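# Move the one filled canister into the yellow bay

## Task

Four canisters stand in the scene and exactly one holds something. Place that one inside the yellow taped bay so that no part of it rests on or over the tape. Return the other three to roughly their original spots. All four must finish standing upright: a canister that topples or is left leaning means failure.

## Robot and tools

ROBOT. A Hello Robot Stretch 4, about 1.6 m tall, with one arm. It has an omni-wheel base whose rim lies within 0.23 m of the base origin, a lift that rides up a mast, and an arm that telescopes forward. At the arm's end is a wrist with yaw, pitch and roll, and a five-finger hand.

FRAMES. All positions are in metres. Base frame: the origin is on the floor under the base centre, x points ahead, y to the left and z up. hand_pose is reported in this frame for the hand point, which sits 0.045 m in front of the palm and may be printed slightly wrong. The odometry frame is the base frame as it was at the start. base_odometry counts wheel rotation only, so slipping shows up as travel. Its heading is in rad, left positive, within ±3.142.

move. Each call carries at most one action, plus optional cameras and blocking.
- base: an offset from where the base last reported itself, not a pose. It takes one key: translate_m (metres, forward +, -2 to 2), strafe_m (metres, left +, -2 to 2) or rotate_rad (radians, counter-clockwise seen from above +, -3.2 to 3.2). translate_m and strafe_m may be given together, and the base then slides straight to that point without turning.
- joints: absolute targets by name, in any subset. lift_m 0 to 1.2 m. arm_m 0 to 0.55 m of extension. wrist_yaw_rad -1.134 to 4.276 (0 ahead, + left, 3.14 folded back). wrist_pitch_rad -1.117 to 4.259 (0 level, 1.57 pointing down). wrist_roll_rad -1.117 to 4.259 (0 palm up, 1.57 palm to the robot's right, 3.14 palm down). hand_little, hand_ring, hand_middle, hand_index and hand_thumb_bend run from -1 to 1 (+1 straight, -1 curled). hand_thumb_turn runs from -1 to 1 (+1 beside the palm, -1 opposite the fingers). hand_force_limit -1 to 1 is a setting, not a motion: the closing force at which a motor halts, about 0 N at -1 up to 10 N at +1 (15 N for the thumb). hand_speed -0.96 to 1 is also a setting, near zero at -1 and full from +0.48. Both start at 0 and -0.8. Targets past a range are clipped and the result reports it. Any other bad value makes the call refused.
- pace: "slow", "default", "fast" or "max". speeds: per-joint top speeds for lift_m, arm_m and the three wrist joints, used instead of pace.
- contact_limits: a value from 0 to 1 for arm_m, lift_m, translate_m, strafe_m or rotate_rad, giving how hard that motion may push before a contact_stop. Put it only beside its own command. The default is 0.5. A base limit stays in force until the next base action.
- end_of_arm: "enable_torque", sent alone, re-powers wrist motors that have cut out.
- cameras: any of head_camera (420x560), head_left_camera, head_right_camera (fisheye, 420x672, showing the base and arm), wrist_camera (616x392, looking along the palm; upside down when the palm faces down), or "all". Use [] for none.
- blocking: true (the default) returns when everything is at rest. false returns at once while the motion continues.
A move with no action just reports state and images.

OTHER TOOLS. wait(seconds 0 to 10, cameras). stop(cameras) brakes everything that is running. zoom_image(camera, region [x0,y0,x1,y1] in pixels, at most 504 by 504) enlarges part of the latest image. show_instructions shows the reference pages. finished_scene ends the scene for good.

RESULTS. The line move reads done, or the worst status among its motions. base_status and joint_status use done, moving, off_target, contact_stop, time_out, limit_stop_at_own_body, limit_stop_at_tilt and torque_fault. on_its_own reports anything the robot did without being told, such as joints that went slack. lidar_m lists 12 distances in metres across 30° sectors, starting straight ahead and going counter-clockwise; "-" means nothing was seen, or something nearer than 0.25 m. wrist_depth_mm is a 7x7 grid of depths in mm. hand_stopped_by gives six words for little, ring, middle, index, thumb_bend and thumb_turn: moving, target, force, stalled or fault. The *_load_n values are fingertip forces in N, positive when pushed open, and a lost grip drops them to about 0. motor_effort is in % with the peak in brackets. servo_current is in mA. base_tilt is in degrees. If turned_by_wheels and turned_by_imu differ by more than about 0.1 rad, the base slipped or struck something.

CALL RULES. If a call is refused, or an unplanned stop occurs, the move, wait and finished_scene calls after it in the same reply are skipped. Joints left out of an action may keep pushing toward older targets.

GRIPPING. Turn the thumb in front of the palm (hand_thumb_turn -1) to wrap objects roughly 0.035 to 0.065 m thick. For a soft grip, close with hand_speed at -0.94 or lower. A finger motor only starts when its own target changes. To squeeze harder, raise hand_force_limit and send a target more closed than the current reading. The wrist camera sits behind the heel of the palm and can collide with things.

AVOID. Self-collision: the hand over the base with a low lift (under about 0.25, or 0.45 when pointing down), or the wrist tilted up while rolled or yawed right. Turning or driving with over 1 kg in the hand and the arm out past 0.2. Hard pushes, which can tip the robot or cause a tilt stop above 6° that leaves everything slack. Wrist motors cutting out from overload. Letting objects drop, swinging them fast, or hitting fixed things. Any canister left tipped or leaning. The finished state must hold with the robot let go.

Each tool is called after "Emit:" as name([rows], argument=value, ...), one row to a line, values as JSON.

Reference images:

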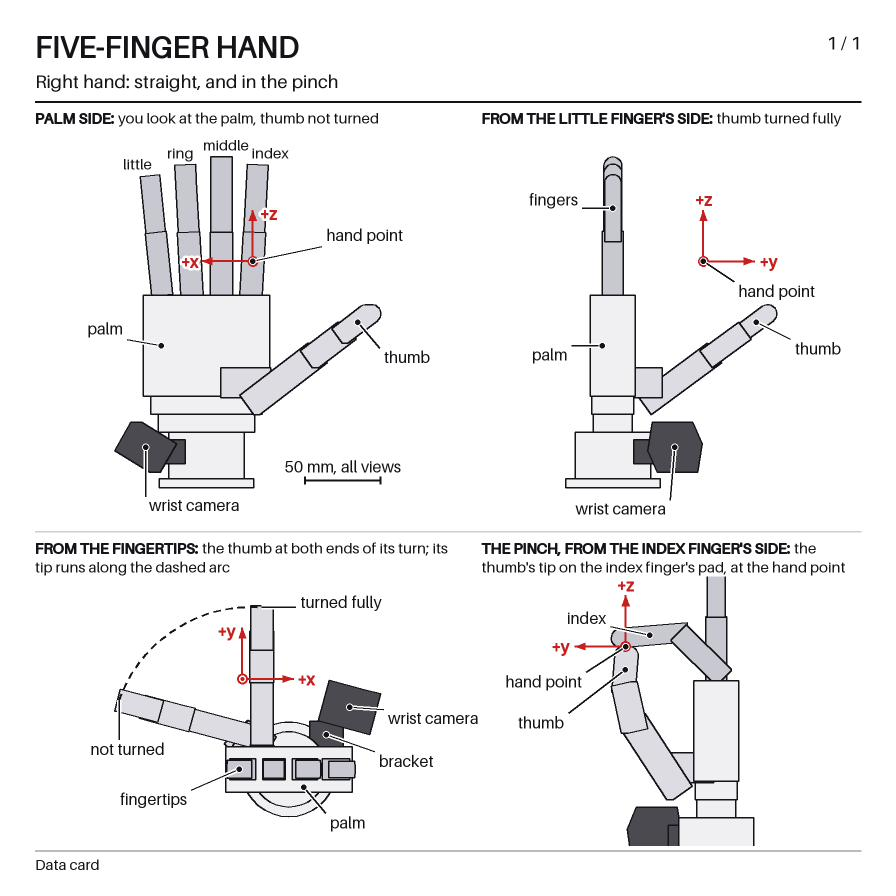

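## Session

Emit:
move()

Scene clock: 0.00 s.
base_odometry: x=+0.000 y=+0.000 heading=+0.000
turned_by_wheels: +0.000
turned_by_imu: +0.000
base_tilt: forward=+0.7 right=+1.8
lidar_m: 1.72 1.07 1.19 2.04 1.05 1.61 1.61 0.86 1.71 1.67 0.78 0.89
base_status: not commanded
joint_positions: lift_m=+0.286 arm_m=+0.000 wrist_yaw_rad=+3.188 wrist_pitch_rad=+0.004 wrist_roll_rad=+0.000 hand_little=+1.000 hand_ring=+1.000 hand_middle=+1.000 hand_index=+1.000 hand_thumb_turn=+1.000 hand_thumb_bend=+1.000 hand_force_limit=+0.000 hand_speed=-0.800
joint_status: not commanded
measured_speeds: all 0
hand_stopped_by: target,target,target,target,target,target
little_load_n: 0.0
ring_load_n: 0.0
middle_load_n: 0.0
index_load_n: 0.0
thumb_bend_load_n: 0.0
thumb_turn_load_n: 0.0
motor_effort: lift_m=+21 arm_m=-4 wheel_0=+1 wheel_1=+1 wheel_2=-1
servo_current: wrist_yaw_rad=39 wrist_pitch_rad=39 wrist_roll_rad=33
hand_pose: x=-0.0560 y=+0.1079 z=+0.5236 quat_wxyz=(-0.510, -0.512, +0.489, +0.487) (m; base frame)
wrist_depth_mm: - 131 - - - - - / - 126 154 - - - - / - 130 161 - - - - / 109 130 213 - - - - / 130 960 - - - - - / - - 1863 211 - - - / - - 104 - - - -
pictures: head_camera, head_left_camera, head_right_camera, wrist_camera

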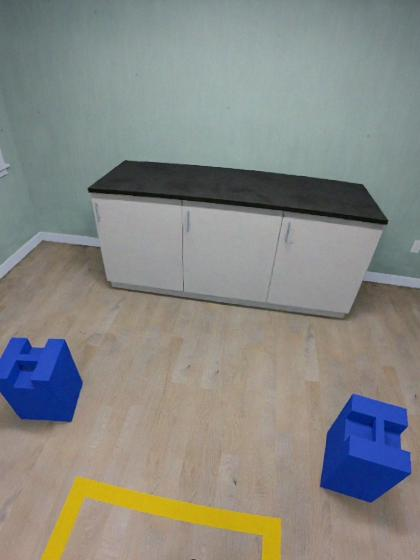

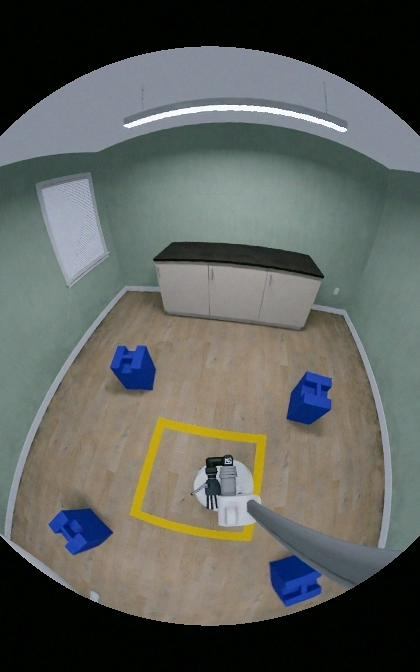

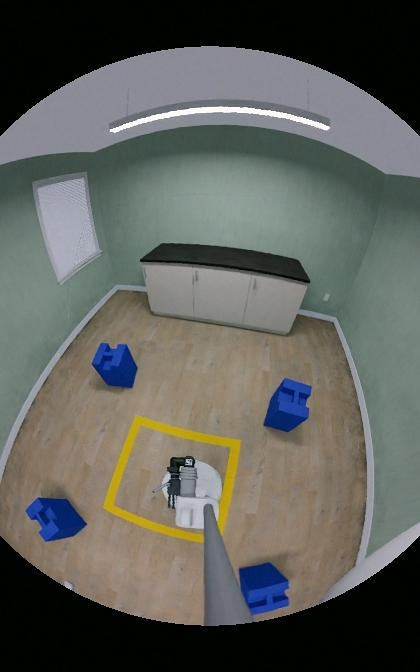

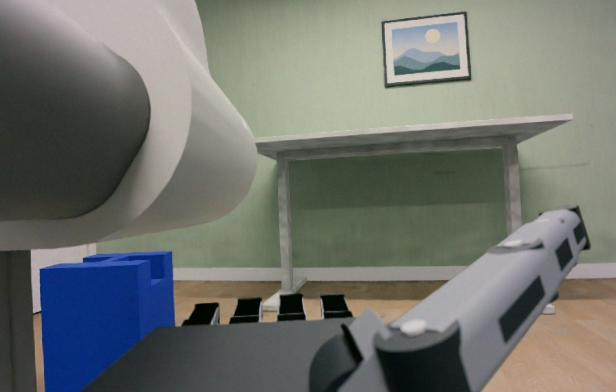

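Emit:
zoom_image(camera="head_camera", region=[300, 370, 420, 530])

Emit:
zoom_image(camera="head_left_camera", region=[0, 300, 420, 672])

Emit:
zoom_image(camera="head_camera", region=[0, 310, 120, 450])

Scaled by 3.150 from the camera's 420x560 image, which has a finer 1200x1600 frame.

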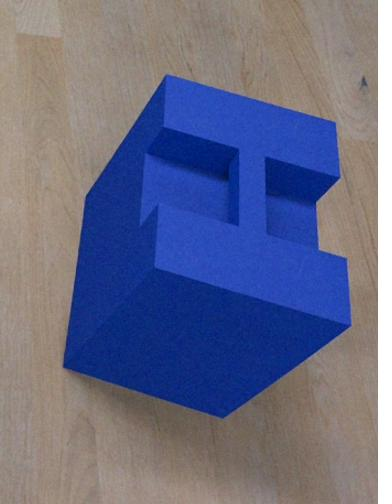

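Scaled by 1.200 from the camera's 420x672 image, which has a finer 600x960 frame.

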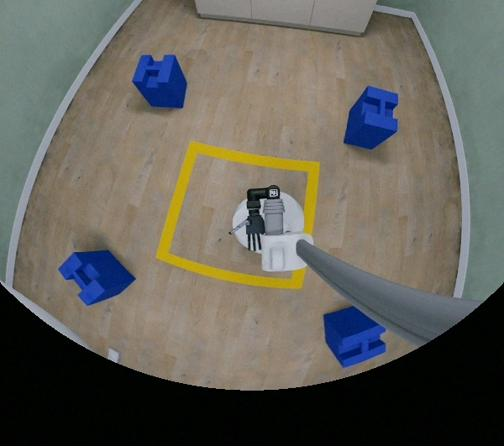

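Scaled by 3.600 from the camera's 420x560 image, which has a finer 1200x1600 frame.

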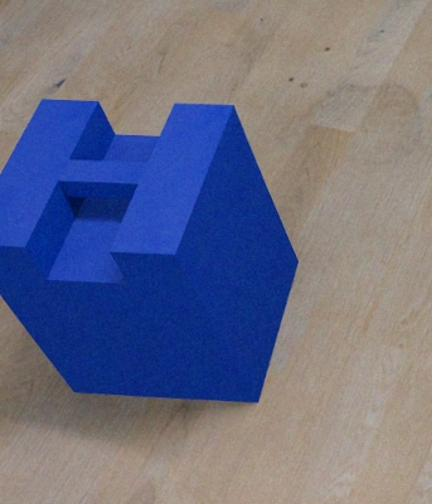

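Emit:
move(joints={"lift_m": 0.5, "wrist_yaw_rad": 0.0}, cameras=[])

Emit:
move(joints={"wrist_roll_rad": 3.14, "hand_thumb_turn": -1, "hand_speed": 1.0}, cameras=["all"])

Scene clock: 76.53 s.
move: done
base_odometry: x=+0.000 y=+0.000 heading=+0.000
turned_by_wheels: +0.000
turned_by_imu: -0.001
base_tilt: forward=+0.5 right=+1.9
lidar_m: 1.73 1.06 1.20 2.04 1.05 1.61 1.61 0.87 1.69 1.69 0.78 0.89
base_status: not commanded
joint_positions: lift_m=+0.500 arm_m=+0.000 wrist_yaw_rad=+0.002 wrist_pitch_rad=+0.004 wrist_roll_rad=+0.000 hand_little=+1.000 hand_ring=+1.000 hand_middle=+1.000 hand_index=+1.000 hand_thumb_turn=+1.000 hand_thumb_bend=+1.000 hand_force_limit=+0.000 hand_speed=-0.800
joint_status: all done
measured_speeds: all 0
hand_stopped_by: target,target,target,target,target,target
little_load_n: 0.0
ring_load_n: 0.0
middle_load_n: 0.0
index_load_n: 0.0
thumb_bend_load_n: 0.0
thumb_turn_load_n: 0.0
motor_effort: lift_m=+25(27) arm_m=-4(4) wheel_0=+1(1) wheel_1=+1(1) wheel_2=-1(2)
servo_current: wrist_yaw_rad=46(130) wrist_pitch_rad=39(52) wrist_roll_rad=52(59)
hand_pose: x=+0.3928 y=-0.1179 z=+0.7371 quat_wxyz=(+0.499, +0.501, +0.501, +0.499) (m; base frame)
wrist_depth_mm: - - - - - - - / - - - - - - - / - - - - - - - / - - - - 1464 1430 1366 / - - - - 1430 1430 - / - - 125 180 1499 - - / 1863 1618 104 - - - -
pictures: none
No camera images: "cameras" was empty.

Scene clock: 78.90 s.
move: done
base_odometry: x=+0.000 y=+0.000 heading=+0.000
turned_by_wheels: +0.000
turned_by_imu: +0.000
base_tilt: forward=+0.6 right=+1.6
lidar_m: 1.73 1.07 1.19 2.04 1.04 1.62 1.62 0.86 1.70 1.68 0.78 0.91
base_status: not commanded
joint_positions: lift_m=+0.500 arm_m=+0.000 wrist_yaw_rad=+0.002 wrist_pitch_rad=+0.004 wrist_roll_rad=+3.137 hand_little=+1.000 hand_ring=+1.000 hand_middle=+1.000 hand_index=+1.000 hand_thumb_turn=-1.000 hand_thumb_bend=+1.000 hand_force_limit=+0.000 hand_speed=+1.000
joint_status: all done
measured_speeds: all 0
hand_stopped_by: target,target,target,target,target,target
little_load_n: 0.0
ring_load_n: 0.0
middle_load_n: 0.0
index_load_n: 0.0
thumb_bend_load_n: 0.0
thumb_turn_load_n: 0.0
motor_effort: lift_m=+25(25) arm_m=-4(5) wheel_0=+1(1) wheel_1=+1(1) wheel_2=-1(2)
servo_current: wrist_yaw_rad=46(65) wrist_pitch_rad=33(46) wrist_roll_rad=46(130)
hand_pose: x=+0.3922 y=-0.0565 z=+0.6166 quat_wxyz=(-0.498, +0.503, -0.499, +0.500) (m; base frame)
wrist_depth_mm: 1118 1118 1138 1160 1160 1160 1182 / 1336 1430 1499 1366 1661 1708 1537 / 1336 1430 - - - - - / 1336 1397 - - - - - / 1308 1366 - - - - - / - - 1430 - - - - / - - 104 - - - -
pictures: head_camera, head_left_camera, head_right_camera, wrist_camera
camera_calibration:
wrist_camera: T_world_to_cam=[[-0.0401677, 0.998642, 0.0331682, 0.0663812], [0.0509014, -0.0311068, 0.998219, -0.635171], [0.997896, 0.0417844, -0.0495828, -0.195146], [0, 0, 0, 1]] pos_world=[0.229733, -0.0778952, 0.622163]

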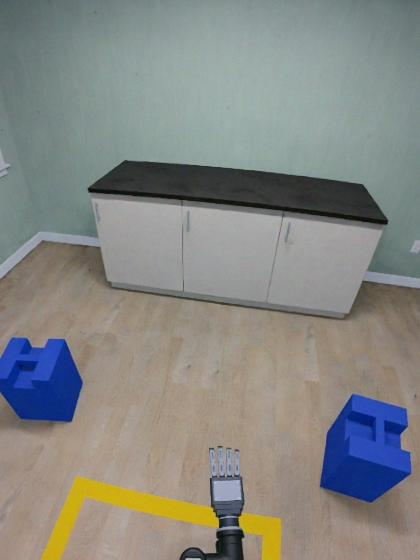

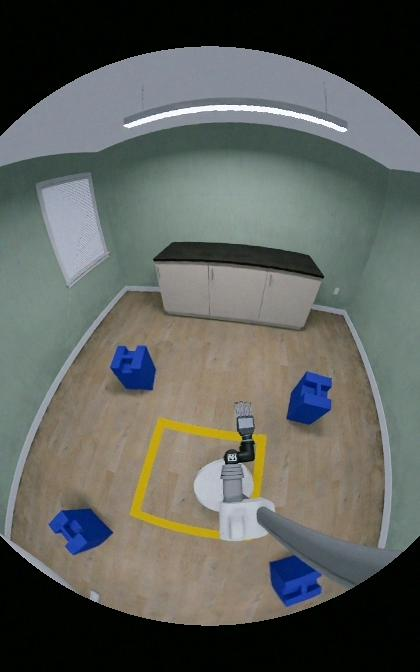

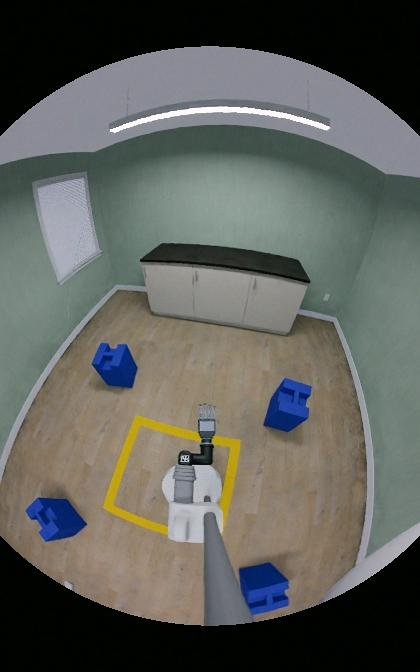

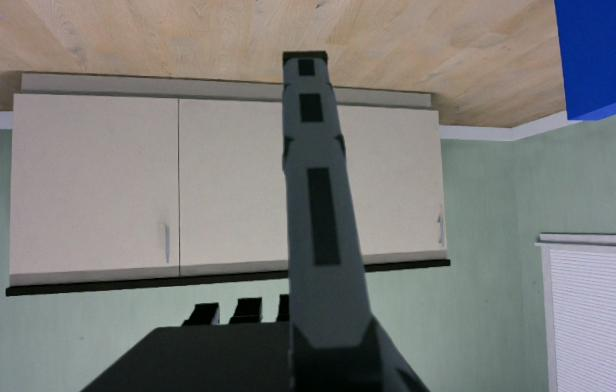

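Emit:
zoom_image(camera="head_camera", region=[335, 385, 420, 470])

Emit:
zoom_image(camera="head_camera", region=[0, 325, 80, 405])

Scaled by 5.929 from the camera's 420x560 image, which has a finer 1200x1600 frame.

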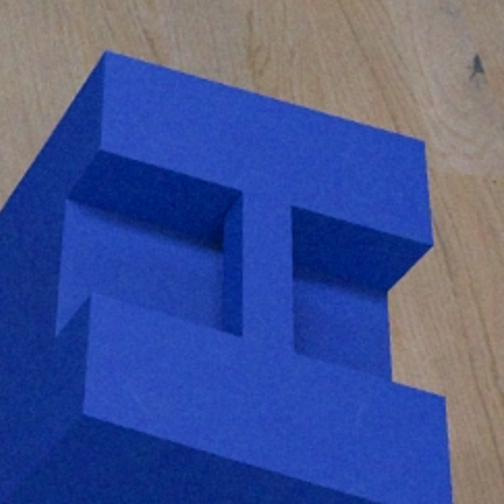

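Scaled by 6.300 from the camera's 420x560 image, which has a finer 1200x1600 frame.

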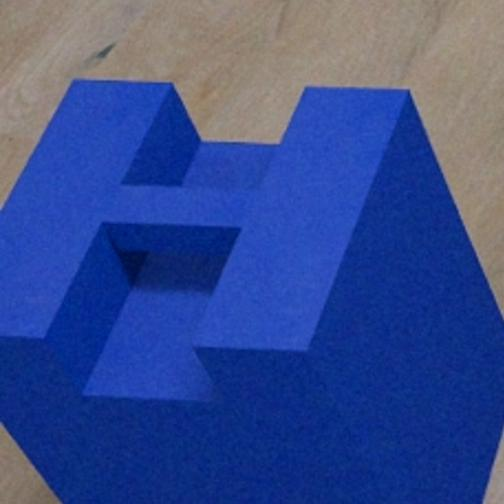

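Emit:
move(base={"translate_m": 0.50, "strafe_m": 0.88}, joints={"lift_m": 0.7, "wrist_pitch_rad": 1.57, "wrist_roll_rad": 0.0, "hand_little": 0.0, "hand_ring": 0.0, "hand_middle": 0.0, "hand_index": 0.0}, cameras=["all"])

Scene clock: 174.30 s.
move: done
base_odometry: x=+0.500 y=+0.880 heading=+0.000
turned_by_wheels: +0.000
turned_by_imu: +0.000
base_tilt: forward=+0.6 right=+1.8
lidar_m: 0.33 1.33 1.09 1.09 1.22 1.02 0.95 1.78 1.81 1.46 1.72 0.36
base_status: done
joint_positions: lift_m=+0.700 arm_m=+0.000 wrist_yaw_rad=+0.001 wrist_pitch_rad=+1.569 wrist_roll_rad=+0.003 hand_little=+0.000 hand_ring=+0.000 hand_middle=+0.000 hand_index=+0.000 hand_thumb_turn=-1.000 hand_thumb_bend=+1.000 hand_force_limit=+0.000 hand_speed=+1.000
joint_status: all done
measured_speeds: all 0
hand_stopped_by: target,target,target,target,target,target
little_load_n: 0.0
ring_load_n: 0.0
middle_load_n: 0.0
index_load_n: 0.0
thumb_bend_load_n: 0.0
thumb_turn_load_n: 0.0
motor_effort: lift_m=+24(27) arm_m=-4(4) wheel_0=+0(7) wheel_1=+0(10) wheel_2=+0(7)
servo_current: wrist_yaw_rad=26(59) wrist_pitch_rad=52(91) wrist_roll_rad=39(117)
hand_pose: x=+0.2316 y=-0.1183 z=+0.6565 quat_wxyz=(+0.001, +0.708, +0.707, +0.001) (m; base frame)
wrist_depth_mm: 798 798 427 430 831 842 842 / 788 778 - - 820 831 842 / 788 798 798 - 831 820 842 / 778 778 788 - - 820 831 / 778 778 164 - - 831 831 / 768 580 147 - - 820 842 / 778 778 104 - - 820 820
pictures: head_camera, head_left_camera, head_right_camera, wrist_camera
camera_calibration:
wrist_camera: T_world_to_cam=[[-0.0389985, -0.998495, 0.0385628, -0.119725], [-0.998127, 0.0371055, -0.0486432, 0.26958], [0.0471391, -0.0403875, -0.998072, 0.802885], [0, 0, 0, 1]] pos_world=[0.226559, -0.0971215, 0.819067]

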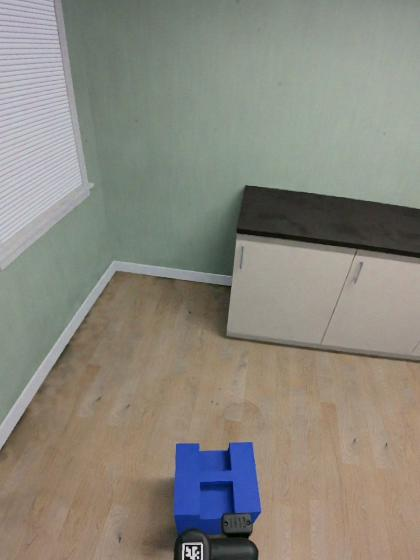

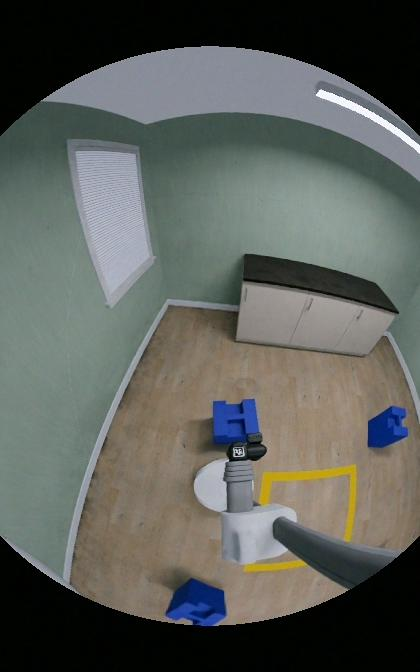

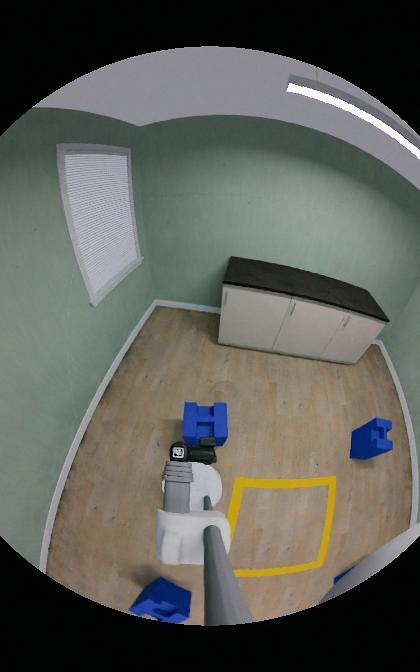

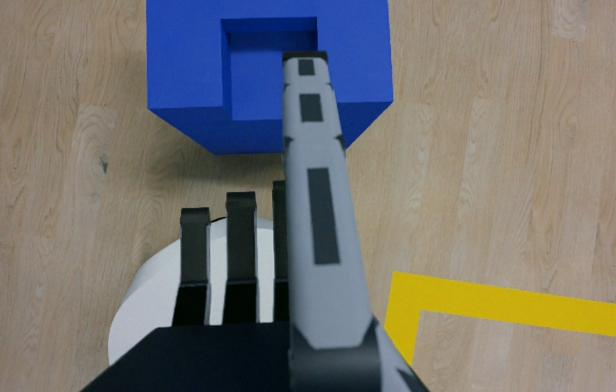

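Emit:
move(base={"strafe_m": 0.004}, joints={"arm_m": 0.223, "lift_m": 0.52, "hand_thumb_turn": 1.0, "hand_little": 0.25, "hand_ring": 0.25, "hand_middle": 0.25, "hand_index": 0.25}, cameras=["all"])

Scene clock: 210.50 s.
move: done
base_odometry: x=+0.500 y=+0.884 heading=+0.000
turned_by_wheels: +0.000
turned_by_imu: -0.001
base_tilt: forward=+0.6 right=+1.9
lidar_m: 0.33 1.33 1.09 1.07 1.21 1.01 0.96 1.80 1.83 1.45 1.71 0.35
base_status: done
joint_positions: lift_m=+0.520 arm_m=+0.223 wrist_yaw_rad=+0.001 wrist_pitch_rad=+1.569 wrist_roll_rad=+0.003 hand_little=+0.250 hand_ring=+0.250 hand_middle=+0.250 hand_index=+0.250 hand_thumb_turn=+1.000 hand_thumb_bend=+1.000 hand_force_limit=+0.000 hand_speed=+1.000
joint_status: all done
measured_speeds: all 0
hand_stopped_by: target,target,target,target,target,target
little_load_n: 0.0
ring_load_n: 0.0
middle_load_n: 0.0
index_load_n: 0.5
thumb_bend_load_n: 0.0
thumb_turn_load_n: 0.0
motor_effort: lift_m=+15(22) arm_m=+9(14) wheel_0=-1(7) wheel_1=+0(7) wheel_2=+0(2)
servo_current: wrist_yaw_rad=26(52) wrist_pitch_rad=26(52) wrist_roll_rad=46(72)
hand_pose: x=+0.4541 y=-0.1183 z=+0.4773 quat_wxyz=(+0.001, +0.708, +0.707, +0.001) (m; base frame)
wrist_depth_mm: 609 - 627 640 251 654 661 / 609 - - 317 251 647 654 / 615 - 244 246 249 640 654 / 609 - 244 245 249 640 647 / 603 - 175 178 248 249 - / 603 - 150 152 246 - - / 597 - 104 - - - -
pictures: head_camera, head_left_camera, head_right_camera, wrist_camera
camera_calibration:
wrist_camera: T_world_to_cam=[[-0.0387883, -0.998502, 0.0385847, -0.104246], [-0.998149, 0.0369068, -0.0483341, 0.482741], [0.0468377, -0.0403881, -0.998086, 0.613686], [0, 0, 0, 1]] pos_world=[0.44906, -0.0971211, 0.639867]

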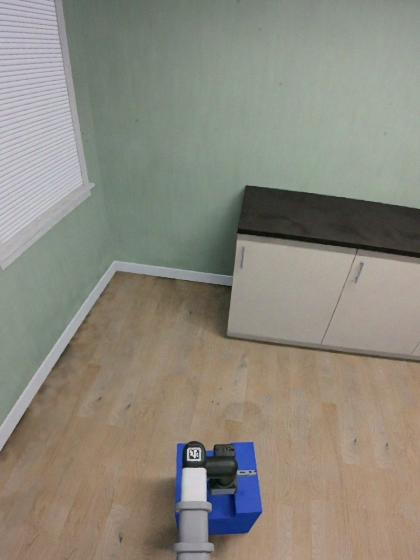

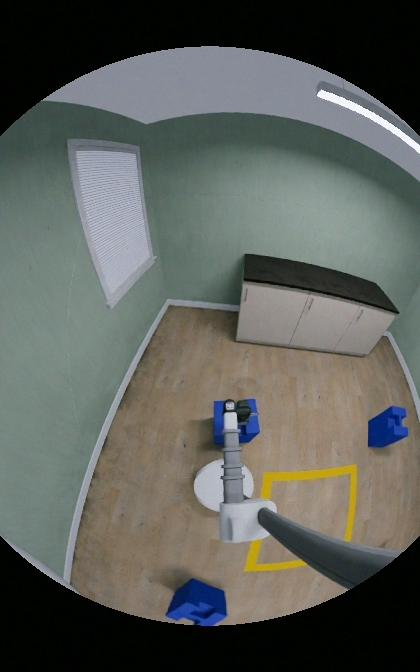

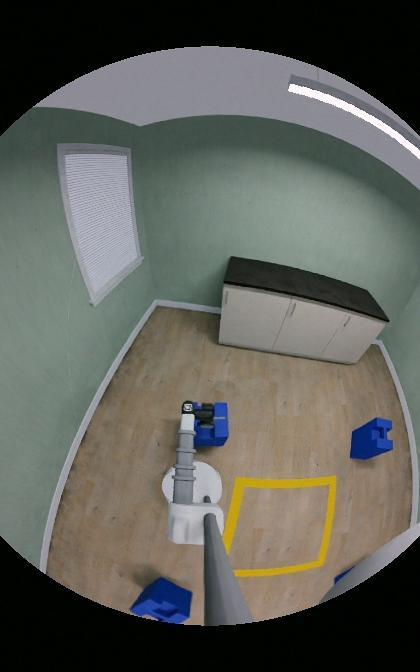

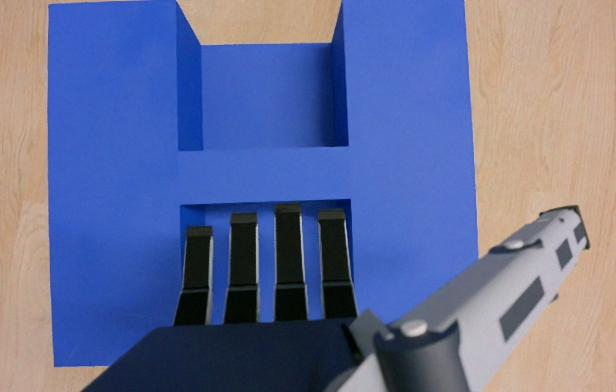

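Emit:
move(base={"strafe_m": 0.005}, joints={"arm_m": 0.211})

Emit:
move(joints={"lift_m": 0.43}, contact_limits={"lift_m": 0.2}, cameras=["wrist_camera"])

Scene clock: 239.50 s.
move: done
base_odometry: x=+0.500 y=+0.889 heading=+0.000
turned_by_wheels: +0.000
turned_by_imu: +0.000
base_tilt: forward=+0.7 right=+1.8
lidar_m: 0.32 1.33 1.09 1.07 1.22 1.03 0.94 1.80 1.84 1.49 1.70 0.35
base_status: done
joint_positions: lift_m=+0.520 arm_m=+0.211 wrist_yaw_rad=+0.001 wrist_pitch_rad=+1.569 wrist_roll_rad=+0.003 hand_little=+0.250 hand_ring=+0.250 hand_middle=+0.250 hand_index=+0.250 hand_thumb_turn=+1.000 hand_thumb_bend=+1.000 hand_force_limit=+0.000 hand_speed=+1.000
joint_status: all done
measured_speeds: all 0
hand_stopped_by: target,target,target,target,target,target
little_load_n: 0.0
ring_load_n: 0.0
middle_load_n: 0.5
index_load_n: 0.0
thumb_bend_load_n: 0.0
thumb_turn_load_n: 0.0
motor_effort: lift_m=+16(16) arm_m=-9(12) wheel_0=+1(7) wheel_1=+1(6) wheel_2=+0(2)
servo_current: wrist_yaw_rad=33(59) wrist_pitch_rad=46(46) wrist_roll_rad=39(59)
hand_pose: x=+0.4430 y=-0.1183 z=+0.4773 quat_wxyz=(+0.001, +0.708, +0.707, +0.001) (m; base frame)
wrist_depth_mm: 615 - 634 634 253 254 661 / 609 - - - 250 647 654 / 609 - 244 247 250 647 661 / 609 - 244 247 248 252 654 / 603 - 175 179 249 250 - / 609 - 150 152 248 - - / 603 603 104 - - - -
pictures: none

Scene clock: 240.87 s.
move: done
base_odometry: x=+0.500 y=+0.889 heading=+0.000
turned_by_wheels: +0.000
turned_by_imu: +0.000
base_tilt: forward=+0.5 right=+1.8
lidar_m: 0.33 1.28 1.08 1.08 1.20 1.02 0.95 1.79 1.84 1.47 1.72 0.35
base_status: not commanded
joint_positions: lift_m=+0.430 arm_m=+0.211 wrist_yaw_rad=+0.001 wrist_pitch_rad=+1.569 wrist_roll_rad=+0.003 hand_little=+0.250 hand_ring=+0.250 hand_middle=+0.250 hand_index=+0.250 hand_thumb_turn=+1.000 hand_thumb_bend=+1.000 hand_force_limit=+0.000 hand_speed=+1.000
joint_status: all done
measured_speeds: all 0
hand_stopped_by: target,target,target,target,target,target
little_load_n: 0.0
ring_load_n: 0.0
middle_load_n: 0.0
index_load_n: 0.0
thumb_bend_load_n: 0.0
thumb_turn_load_n: 0.0
motor_effort: lift_m=+16(16) arm_m=-9(9) wheel_0=+1(1) wheel_1=+1(1) wheel_2=+0(1)
servo_current: wrist_yaw_rad=33(59) wrist_pitch_rad=39(52) wrist_roll_rad=52(59)
contact_limits: lift_m 0.2
hand_pose: x=+0.4430 y=-0.1183 z=+0.3873 quat_wxyz=(+0.001, +0.708, +0.707, +0.001) (m; base frame)
wrist_depth_mm: 153 154 - - 160 162 163 / 152 154 155 157 159 161 162 / 151 153 154 157 158 160 161 / 150 152 - 186 158 159 161 / 150 151 175 178 162 158 - / 149 150 150 152 187 - - / 148 150 104 - - - -
pictures: wrist_camera
camera_calibration:
wrist_camera: T_world_to_cam=[[-0.0387883, -0.998502, 0.0385847, -0.101201], [-0.998149, 0.0369068, -0.0483341, 0.467307], [0.0468377, -0.0403881, -0.998086, 0.524279], [0, 0, 0, 1]] pos_world=[0.43796, -0.0971211, 0.549767]

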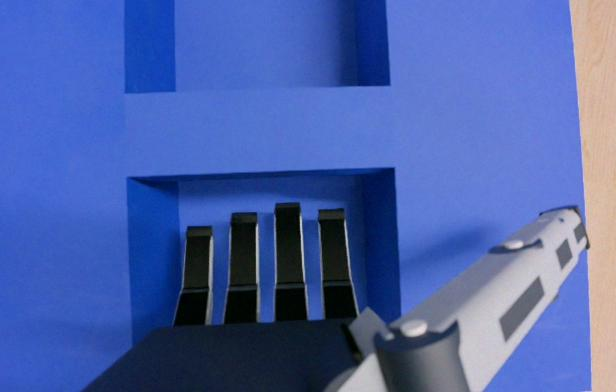

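Emit:
move(joints={"lift_m": 0.423}, contact_limits={"lift_m": 0.2})

Emit:
move(joints={"arm_m": 0.258}, pace="slow", contact_limits={"arm_m": 0.0}, cameras=["wrist_camera"])

Scene clock: 251.87 s.
move: done
base_odometry: x=+0.500 y=+0.889 heading=+0.000
turned_by_wheels: +0.000
turned_by_imu: +0.000
base_tilt: forward=+0.5 right=+1.8
lidar_m: 0.32 1.33 1.10 1.06 1.21 1.01 0.96 1.80 1.84 1.46 1.72 0.34
base_status: not commanded
joint_positions: lift_m=+0.423 arm_m=+0.211 wrist_yaw_rad=+0.001 wrist_pitch_rad=+1.569 wrist_roll_rad=+0.003 hand_little=+0.250 hand_ring=+0.250 hand_middle=+0.250 hand_index=+0.250 hand_thumb_turn=+1.000 hand_thumb_bend=+1.000 hand_force_limit=+0.000 hand_speed=+1.000
joint_status: all done
measured_speeds: all 0
hand_stopped_by: target,target,target,target,target,target
little_load_n: 0.0
ring_load_n: 0.0
middle_load_n: 0.5
index_load_n: 0.0
thumb_bend_load_n: 0.0
thumb_turn_load_n: 0.0
motor_effort: lift_m=+15(16) arm_m=-9(9) wheel_0=+1(1) wheel_1=+1(1) wheel_2=+0(1)
servo_current: wrist_yaw_rad=46(52) wrist_pitch_rad=20(46) wrist_roll_rad=52(59)
contact_limits: lift_m 0.2
hand_pose: x=+0.4430 y=-0.1183 z=+0.3803 quat_wxyz=(+0.001, +0.708, +0.707, +0.001) (m; base frame)
wrist_depth_mm: 146 147 - - 154 155 156 / 145 146 148 150 153 154 155 / 145 146 148 150 151 153 154 / 144 145 164 186 158 153 154 / 143 145 174 178 183 152 - / 142 144 149 151 166 - - / 142 143 104 - - - -
pictures: none

Scene clock: 253.53 s.
move: done
base_odometry: x=+0.500 y=+0.889 heading=+0.000
turned_by_wheels: +0.000
turned_by_imu: +0.000
base_tilt: forward=+0.6 right=+1.8
lidar_m: 0.34 1.32 1.07 1.09 1.21 1.03 0.95 1.78 1.83 1.46 1.72 0.37
base_status: not commanded
joint_positions: lift_m=+0.423 arm_m=+0.257 wrist_yaw_rad=+0.001 wrist_pitch_rad=+1.571 wrist_roll_rad=+0.002 hand_little=+0.250 hand_ring=+0.250 hand_middle=+0.250 hand_index=+0.250 hand_thumb_turn=+1.000 hand_thumb_bend=+1.000 hand_force_limit=+0.000 hand_speed=+1.000
joint_status: all done
measured_speeds: all 0
hand_stopped_by: target,target,target,target,target,target
little_load_n: 0.5
ring_load_n: 1.0
middle_load_n: 0.0
index_load_n: 1.0
thumb_bend_load_n: 0.0
thumb_turn_load_n: 0.0
motor_effort: lift_m=+17(17) arm_m=+9(14) wheel_0=+1(1) wheel_1=+1(1) wheel_2=+0(1)
servo_current: wrist_yaw_rad=33(52) wrist_pitch_rad=33(52) wrist_roll_rad=52(72)
contact_limits: arm_m 0; lift_m 0.2
hand_pose: x=+0.4885 y=-0.1183 z=+0.3801 quat_wxyz=(+0.000, +0.708, +0.707, +0.000) (m; base frame)
wrist_depth_mm: 144 150 - - 152 153 - / 144 145 - - 151 152 154 / 143 145 147 - 150 151 153 / 143 145 146 148 149 151 153 / 142 145 172 173 150 150 - / 142 143 150 152 161 - - / 142 142 104 - - - -
pictures: wrist_camera
camera_calibration:
wrist_camera: T_world_to_cam=[[-0.0389063, -0.998495, 0.0386569, -0.0991312], [-0.998241, 0.0371061, -0.0462426, 0.511619], [0.0447386, -0.040388, -0.998182, 0.516112], [0, 0, 0, 1]] pos_world=[0.483772, -0.0971215, 0.542664]

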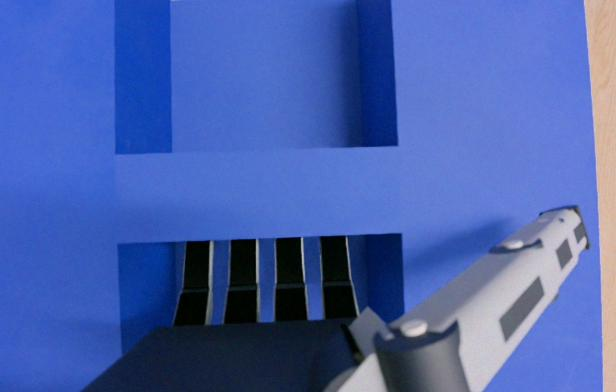

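Emit:
move(joints={"lift_m": 0.416}, contact_limits={"lift_m": 0.2})

Emit:
move(joints={"arm_m": 0.276}, pace="slow", contact_limits={"arm_m": 0.0}, cameras=["wrist_camera"])

Scene clock: 274.17 s.
move: done
base_odometry: x=+0.500 y=+0.889 heading=+0.000
turned_by_wheels: +0.000
turned_by_imu: +0.000
base_tilt: forward=+0.6 right=+1.8
lidar_m: 0.34 1.32 1.08 1.06 1.22 1.03 0.95 1.78 1.83 1.47 1.71 0.37
base_status: not commanded
joint_positions: lift_m=+0.416 arm_m=+0.258 wrist_yaw_rad=+0.001 wrist_pitch_rad=+1.571 wrist_roll_rad=+0.002 hand_little=+0.250 hand_ring=+0.250 hand_middle=+0.250 hand_index=+0.250 hand_thumb_turn=+1.000 hand_thumb_bend=+1.000 hand_force_limit=+0.000 hand_speed=+1.000
joint_status: all done
measured_speeds: all 0
hand_stopped_by: target,target,target,target,target,target
little_load_n: 0.0
ring_load_n: 0.0
middle_load_n: 0.0
index_load_n: 0.0
thumb_bend_load_n: 0.0
thumb_turn_load_n: 0.0
motor_effort: lift_m=+15(16) arm_m=+9(9) wheel_0=+1(1) wheel_1=+1(1) wheel_2=+0(1)
servo_current: wrist_yaw_rad=46(46) wrist_pitch_rad=26(39) wrist_roll_rad=52(59)
contact_limits: arm_m 0; lift_m 0.2
hand_pose: x=+0.4886 y=-0.1183 z=+0.3731 quat_wxyz=(+0.000, +0.708, +0.707, +0.000) (m; base frame)
wrist_depth_mm: 138 140 - - 145 147 - / 138 139 - - 150 146 - / 137 138 - - 144 146 - / 137 138 140 141 143 145 146 / 136 139 140 173 143 144 - / 135 143 150 152 - - - / 135 136 104 - - - -
pictures: none

Scene clock: 275.30 s.
move: done
base_odometry: x=+0.500 y=+0.889 heading=+0.000
turned_by_wheels: +0.000
turned_by_imu: +0.000
base_tilt: forward=+0.6 right=+1.9
lidar_m: 0.35 1.31 1.08 1.07 1.20 1.03 0.96 1.79 1.83 1.47 1.70 0.38
base_status: not commanded
joint_positions: lift_m=+0.416 arm_m=+0.275 wrist_yaw_rad=+0.001 wrist_pitch_rad=+1.571 wrist_roll_rad=+0.002 hand_little=+0.250 hand_ring=+0.250 hand_middle=+0.250 hand_index=+0.250 hand_thumb_turn=+1.000 hand_thumb_bend=+1.000 hand_force_limit=+0.000 hand_speed=+1.000
joint_status: all done
measured_speeds: all 0
hand_stopped_by: target,target,target,target,target,target
little_load_n: 0.5
ring_load_n: 1.0
middle_load_n: 0.0
index_load_n: 1.0
thumb_bend_load_n: 0.0
thumb_turn_load_n: 0.0
motor_effort: lift_m=+16(16) arm_m=+9(12) wheel_0=+1(1) wheel_1=+1(1) wheel_2=+0(1)
servo_current: wrist_yaw_rad=59(59) wrist_pitch_rad=46(46) wrist_roll_rad=26(65)
contact_limits: arm_m 0; lift_m 0.2
hand_pose: x=+0.5065 y=-0.1183 z=+0.3731 quat_wxyz=(+0.000, +0.708, +0.707, +0.000) (m; base frame)
wrist_depth_mm: 137 140 - - 145 145 - / 137 139 - - 149 145 - / 137 138 - - 144 145 - / 136 138 139 140 142 144 145 / 135 137 138 141 142 143 - / 135 143 150 152 - - - / 135 135 104 - - - -
pictures: wrist_camera
camera_calibration:
wrist_camera: T_world_to_cam=[[-0.0390059, -0.998491, 0.0386523, -0.0981076], [-0.998237, 0.0372057, -0.0462474, 0.529274], [0.0447396, -0.0403881, -0.998182, 0.508318], [0, 0, 0, 1]] pos_world=[0.501772, -0.0971216, 0.535664]

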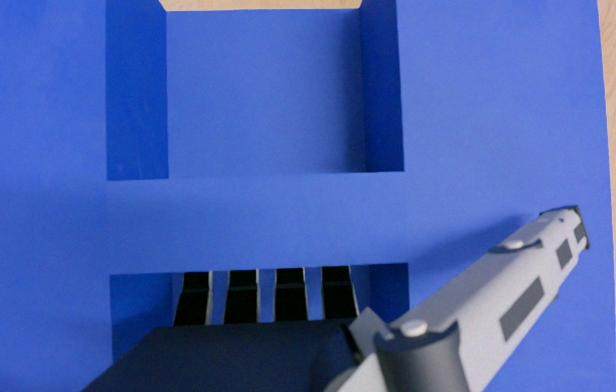

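Emit:
move(joints={"hand_speed": -0.8, "hand_force_limit": -0.3, "hand_little": -0.6, "hand_ring": -0.6, "hand_middle": -0.6, "hand_index": -0.6}, cameras=["wrist_camera"])

Scene clock: 281.23 s.
move: off_target
base_odometry: x=+0.500 y=+0.889 heading=+0.000
turned_by_wheels: +0.000
turned_by_imu: +0.000
base_tilt: forward=+0.7 right=+1.7
lidar_m: 0.35 1.31 1.08 1.08 1.19 1.02 0.95 1.79 1.85 1.46 1.71 0.40
base_status: not commanded
joint_positions: lift_m=+0.416 arm_m=+0.276 wrist_yaw_rad=+0.001 wrist_pitch_rad=+1.571 wrist_roll_rad=+0.002 hand_little=-0.154 hand_ring=-0.118 hand_middle=-0.134 hand_index=-0.117 hand_thumb_turn=+1.000 hand_thumb_bend=+1.000 hand_force_limit=-0.300 hand_speed=-0.800
joint_status: hand_little off_target (ended at -0.154, target -0.600); hand_ring off_target (ended at -0.118, target -0.600); hand_middle off_target (ended at -0.134, target -0.600); hand_index off_target (ended at -0.117, target -0.600); the others done
measured_speeds: all 0
hand_stopped_by: force,force,force,force,target,target
little_load_n: 4.5
ring_load_n: 0.0
middle_load_n: 4.0
index_load_n: 0.5
thumb_bend_load_n: 0.0
thumb_turn_load_n: 0.0
motor_effort: lift_m=+19(19) arm_m=+9(10) wheel_0=+1(2) wheel_1=+1(1) wheel_2=+0(1)
servo_current: wrist_yaw_rad=33(59) wrist_pitch_rad=33(52) wrist_roll_rad=59(65)
contact_limits: arm_m 0; lift_m 0.2
hand_pose: x=+0.5065 y=-0.1183 z=+0.3728 quat_wxyz=(+0.000, +0.708, +0.707, +0.000) (m; base frame)
wrist_depth_mm: 127 154 - - 158 138 - / 126 135 - - 178 137 - / 124 125 127 130 132 135 136 / 122 124 126 128 130 132 134 / 120 190 159 161 141 129 - / 119 146 146 147 - - - / 117 125 104 - - - -
pictures: wrist_camera
camera_calibration:
wrist_camera: T_world_to_cam=[[-0.0388989, -0.998495, 0.0386651, -0.0981567], [-0.99825, 0.0371064, -0.0460429, 0.529253], [0.0445389, -0.0403884, -0.998191, 0.50822], [0, 0, 0, 1]] pos_world=[0.501873, -0.0971214, 0.535464]

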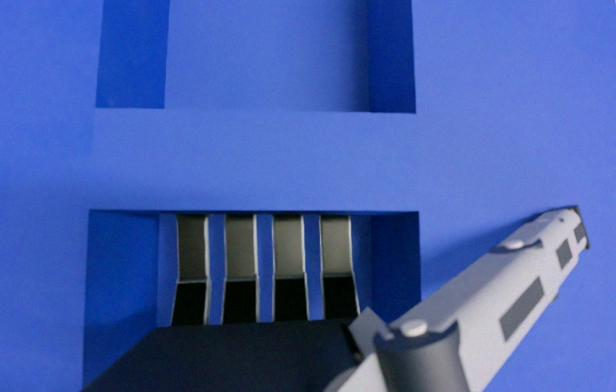

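Emit:
move(joints={"lift_m": 0.456}, pace="slow", contact_limits={"lift_m": 0.4}, cameras=["wrist_camera", "head_left_camera", "head_camera"])

Scene clock: 286.13 s.
move: done
base_odometry: x=+0.500 y=+0.889 heading=+0.000
turned_by_wheels: +0.000
turned_by_imu: +0.000
base_tilt: forward=+0.8 right=+1.8
lidar_m: 0.36 1.31 1.09 1.08 1.21 1.02 0.96 1.80 1.83 1.47 1.71 0.38
base_status: not commanded
joint_positions: lift_m=+0.455 arm_m=+0.276 wrist_yaw_rad=+0.001 wrist_pitch_rad=+1.571 wrist_roll_rad=+0.002 hand_little=-0.154 hand_ring=-0.118 hand_middle=-0.134 hand_index=-0.117 hand_thumb_turn=+1.000 hand_thumb_bend=+1.000 hand_force_limit=-0.300 hand_speed=-0.800
joint_status: all done
measured_speeds: all 0
hand_stopped_by: force,force,force,force,target,target
little_load_n: 3.0
ring_load_n: 0.0
middle_load_n: 5.0
index_load_n: 1.5
thumb_bend_load_n: 0.0
thumb_turn_load_n: 0.0
motor_effort: lift_m=+28(30) arm_m=+9(9) wheel_0=+1(1) wheel_1=+1(1) wheel_2=+0(1)
servo_current: wrist_yaw_rad=39(52) wrist_pitch_rad=20(46) wrist_roll_rad=46(65)
contact_limits: arm_m 0; lift_m 0.4
hand_pose: x=+0.5065 y=-0.1183 z=+0.4120 quat_wxyz=(+0.000, +0.708, +0.707, +0.000) (m; base frame)
wrist_depth_mm: 128 154 - - 142 140 - / 126 135 - - 178 138 - / 124 125 128 131 132 135 136 / 121 124 126 128 130 132 134 / 120 191 159 162 141 129 - / 118 146 146 146 - - - / - 125 104 - - - -
pictures: head_camera, head_left_camera, wrist_camera
camera_calibration:
wrist_camera: T_world_to_cam=[[-0.0388989, -0.998495, 0.0386651, -0.0996724], [-0.99825, 0.0371064, -0.0460429, 0.531058], [0.0445389, -0.0403884, -0.998191, 0.547349], [0, 0, 0, 1]] pos_world=[0.501873, -0.0971214, 0.574664]

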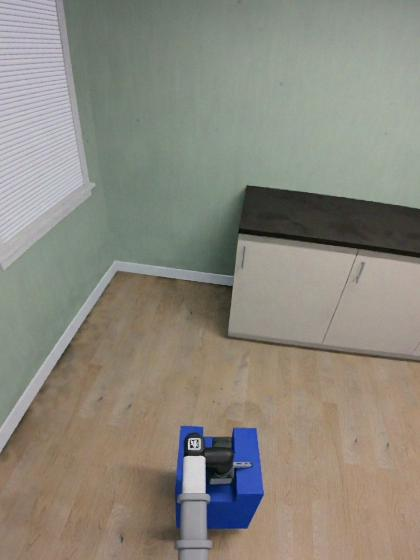

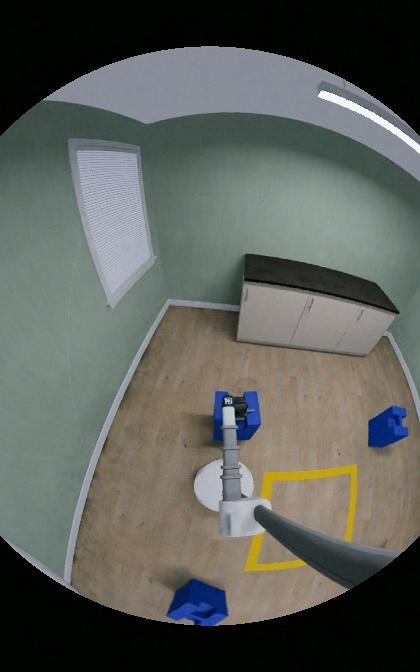

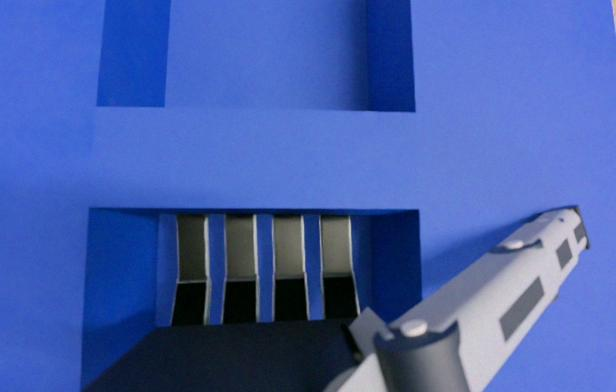

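Emit:
move(joints={"arm_m": 0.251}, pace="slow")

Emit:
move(joints={"lift_m": 0.418}, speeds={"lift_m": 0.05}, cameras=["wrist_camera"])

Emit:
move(joints={"hand_little": 0.2, "hand_ring": 0.2, "hand_middle": 0.2, "hand_index": 0.2, "hand_speed": -0.8}, cameras=["wrist_camera"])

Scene clock: 316.40 s.
move: done
base_odometry: x=+0.500 y=+0.889 heading=+0.000
turned_by_wheels: +0.000
turned_by_imu: -0.001
base_tilt: forward=+0.7 right=+1.8
lidar_m: 0.32 1.33 1.08 1.06 1.21 1.01 0.96 1.78 1.85 1.47 1.71 0.36
base_status: not commanded
joint_positions: lift_m=+0.455 arm_m=+0.251 wrist_yaw_rad=+0.001 wrist_pitch_rad=+1.571 wrist_roll_rad=+0.002 hand_little=-0.154 hand_ring=-0.118 hand_middle=-0.134 hand_index=-0.117 hand_thumb_turn=+1.000 hand_thumb_bend=+1.000 hand_force_limit=-0.300 hand_speed=-0.800
joint_status: all done
measured_speeds: all 0
hand_stopped_by: force,force,force,force,target,target
little_load_n: 3.5
ring_load_n: 0.0
middle_load_n: 4.0
index_load_n: 1.5
thumb_bend_load_n: 0.0
thumb_turn_load_n: 0.0
motor_effort: lift_m=+28(29) arm_m=-9(14) wheel_0=+1(1) wheel_1=+1(1) wheel_2=+0(1)
servo_current: wrist_yaw_rad=46(65) wrist_pitch_rad=20(52) wrist_roll_rad=52(59)
contact_limits: lift_m 0.4
hand_pose: x=+0.4824 y=-0.1183 z=+0.4120 quat_wxyz=(+0.000, +0.708, +0.707, +0.000) (m; base frame)
wrist_depth_mm: 126 154 - - 158 138 - / 125 134 - - 178 137 - / 123 125 127 130 132 135 136 / 121 124 126 128 130 132 134 / 120 191 159 161 141 130 - / 119 145 146 147 - - - / - 125 104 - - - -
pictures: none

Scene clock: 317.60 s.
move: done
base_odometry: x=+0.500 y=+0.889 heading=+0.000
turned_by_wheels: +0.000
turned_by_imu: +0.000
base_tilt: forward=+0.6 right=+1.8
lidar_m: 0.32 1.32 1.09 1.07 1.19 1.03 0.94 1.79 1.84 1.47 1.70 0.34
base_status: not commanded
joint_positions: lift_m=+0.418 arm_m=+0.251 wrist_yaw_rad=+0.001 wrist_pitch_rad=+1.571 wrist_roll_rad=+0.002 hand_little=-0.154 hand_ring=-0.118 hand_middle=-0.134 hand_index=-0.117 hand_thumb_turn=+1.000 hand_thumb_bend=+1.000 hand_force_limit=-0.300 hand_speed=-0.800
joint_status: all done
measured_speeds: all 0
hand_stopped_by: force,force,force,force,target,target
little_load_n: 3.0
ring_load_n: 0.0
middle_load_n: 4.5
index_load_n: 1.5
thumb_bend_load_n: 0.0
thumb_turn_load_n: 0.0
motor_effort: lift_m=+19(27) arm_m=-9(9) wheel_0=+1(2) wheel_1=+1(1) wheel_2=+0(1)
servo_current: wrist_yaw_rad=39(52) wrist_pitch_rad=33(46) wrist_roll_rad=46(65)
hand_pose: x=+0.4824 y=-0.1183 z=+0.3748 quat_wxyz=(+0.000, +0.708, +0.707, +0.000) (m; base frame)
wrist_depth_mm: 128 155 - - 142 139 - / 126 134 - - 178 138 - / 123 125 128 131 132 135 136 / 122 124 126 128 130 132 134 / 120 190 159 162 141 129 - / 118 145 146 146 - - - / - 125 104 - - - -
pictures: wrist_camera
camera_calibration:
wrist_camera: T_world_to_cam=[[-0.0388989, -0.998495, 0.0386651, -0.0991676], [-0.99825, 0.0371064, -0.0460429, 0.505283], [0.0445389, -0.0403884, -0.998191, 0.511189], [0, 0, 0, 1]] pos_world=[0.477773, -0.0971214, 0.537364]

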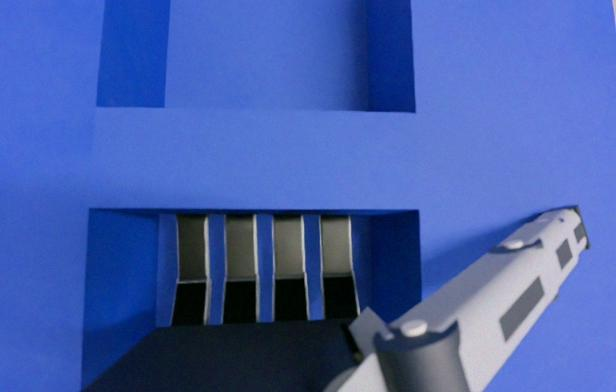

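Scene clock: 318.73 s.
move: done
base_odometry: x=+0.500 y=+0.889 heading=+0.000
turned_by_wheels: +0.000
turned_by_imu: +0.000
base_tilt: forward=+0.6 right=+1.8
lidar_m: 0.35 1.31 1.08 1.06 1.23 1.02 0.95 1.80 1.81 1.45 1.72 0.37
base_status: not commanded
joint_positions: lift_m=+0.418 arm_m=+0.251 wrist_yaw_rad=+0.001 wrist_pitch_rad=+1.571 wrist_roll_rad=+0.002 hand_little=+0.200 hand_ring=+0.200 hand_middle=+0.200 hand_index=+0.200 hand_thumb_turn=+1.000 hand_thumb_bend=+1.000 hand_force_limit=-0.300 hand_speed=-0.800
joint_status: all done
measured_speeds: all 0
hand_stopped_by: target,target,target,target,target,target
little_load_n: 0.0
ring_load_n: 0.0
middle_load_n: 0.0
index_load_n: 0.0
thumb_bend_load_n: 0.0
thumb_turn_load_n: 0.0
motor_effort: lift_m=+19(19) arm_m=-8(9) wheel_0=+1(1) wheel_1=+1(1) wheel_2=+0(1)
servo_current: wrist_yaw_rad=33(46) wrist_pitch_rad=46(52) wrist_roll_rad=59(65)
hand_pose: x=+0.4824 y=-0.1183 z=+0.3748 quat_wxyz=(+0.000, +0.708, +0.707, +0.000) (m; base frame)
wrist_depth_mm: 140 141 - - 147 148 - / 139 142 - - 163 147 149 / 139 140 142 144 146 147 148 / 138 140 141 143 145 147 147 / 138 150 173 173 145 145 - / 137 141 149 151 165 - - / 137 138 104 - - - -
pictures: wrist_camera
camera_calibration:
wrist_camera: T_world_to_cam=[[-0.0388989, -0.998495, 0.0386651, -0.0991676], [-0.99825, 0.0371064, -0.0460429, 0.505283], [0.0445389, -0.0403884, -0.998191, 0.511189], [0, 0, 0, 1]] pos_world=[0.477773, -0.0971214, 0.537364]

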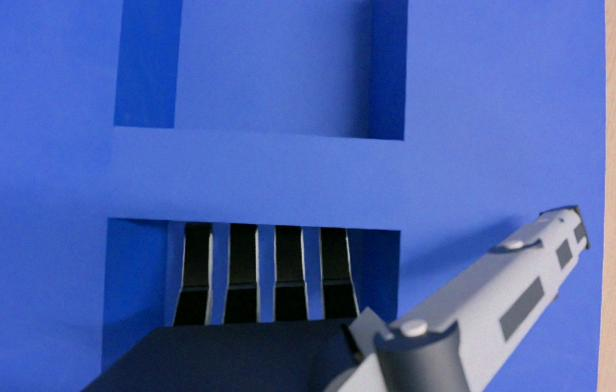

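Emit:
move(joints={"arm_m": 0.213})

Emit:
move(joints={"lift_m": 0.411, "hand_little": 0.03, "hand_ring": 0.03, "hand_middle": 0.03, "hand_index": 0.03}, contact_limits={"lift_m": 0.2}, cameras=["wrist_camera"])

Scene clock: 332.43 s.
move: done
base_odometry: x=+0.500 y=+0.889 heading=+0.000
turned_by_wheels: +0.000
turned_by_imu: +0.000
base_tilt: forward=+0.7 right=+1.7
lidar_m: 0.35 1.31 1.08 1.08 1.21 1.06 0.94 1.78 1.85 1.46 1.73 0.36
base_status: not commanded
joint_positions: lift_m=+0.418 arm_m=+0.213 wrist_yaw_rad=+0.001 wrist_pitch_rad=+1.571 wrist_roll_rad=+0.002 hand_little=+0.200 hand_ring=+0.200 hand_middle=+0.200 hand_index=+0.200 hand_thumb_turn=+1.000 hand_thumb_bend=+1.000 hand_force_limit=-0.300 hand_speed=-0.800
joint_status: all done
measured_speeds: all 0
hand_stopped_by: target,target,target,target,target,target
little_load_n: 0.5
ring_load_n: 0.0
middle_load_n: 0.0
index_load_n: 0.0
thumb_bend_load_n: 0.0
thumb_turn_load_n: 0.0
motor_effort: lift_m=+19(19) arm_m=-9(13) wheel_0=+1(1) wheel_1=+1(1) wheel_2=+0(1)
servo_current: wrist_yaw_rad=39(52) wrist_pitch_rad=33(46) wrist_roll_rad=46(52)
hand_pose: x=+0.4445 y=-0.1183 z=+0.3748 quat_wxyz=(+0.000, +0.708, +0.707, +0.000) (m; base frame)
wrist_depth_mm: 140 142 143 - 148 148 - / 140 141 143 145 146 148 149 / 139 141 148 165 146 147 148 / 138 154 - - 162 147 148 / 138 202 172 177 145 146 - / 137 147 149 151 156 - - / 137 138 104 - - - -
pictures: none

Scene clock: 333.23 s.
move: done
base_odometry: x=+0.500 y=+0.889 heading=+0.000
turned_by_wheels: +0.000
turned_by_imu: +0.000
base_tilt: forward=+0.6 right=+1.9
lidar_m: 0.34 1.31 1.09 1.07 1.22 1.04 0.95 1.80 1.86 1.47 1.69 0.35
base_status: not commanded
joint_positions: lift_m=+0.411 arm_m=+0.213 wrist_yaw_rad=+0.001 wrist_pitch_rad=+1.571 wrist_roll_rad=+0.002 hand_little=+0.030 hand_ring=+0.030 hand_middle=+0.030 hand_index=+0.030 hand_thumb_turn=+1.000 hand_thumb_bend=+1.000 hand_force_limit=-0.300 hand_speed=-0.800
joint_status: all done
measured_speeds: all 0
hand_stopped_by: target,target,target,target,target,target
little_load_n: 0.0
ring_load_n: 0.0
middle_load_n: 0.0
index_load_n: 0.0
thumb_bend_load_n: -0.5
thumb_turn_load_n: 0.0
motor_effort: lift_m=+15(18) arm_m=-9(9) wheel_0=+1(2) wheel_1=+1(1) wheel_2=+0(1)
servo_current: wrist_yaw_rad=39(59) wrist_pitch_rad=33(46) wrist_roll_rad=46(59)
contact_limits: lift_m 0.2
hand_pose: x=+0.4445 y=-0.1183 z=+0.3681 quat_wxyz=(+0.000, +0.708, +0.707, +0.000) (m; base frame)
wrist_depth_mm: 133 135 - 138 140 142 - / 133 135 136 138 139 141 - / 133 142 148 165 139 140 - / 132 155 - 173 144 140 141 / 132 201 165 167 140 139 - / 131 146 148 149 150 - - / 130 137 104 - - - -
pictures: wrist_camera
camera_calibration:
wrist_camera: T_world_to_cam=[[-0.0389026, -0.998495, 0.038661, -0.100383], [-0.998245, 0.0371063, -0.0461428, 0.467091], [0.0446387, -0.0403882, -0.998186, 0.506148], [0, 0, 0, 1]] pos_world=[0.439773, -0.0971215, 0.530664]

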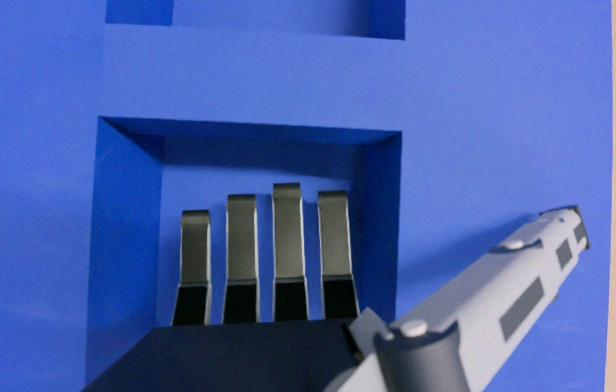

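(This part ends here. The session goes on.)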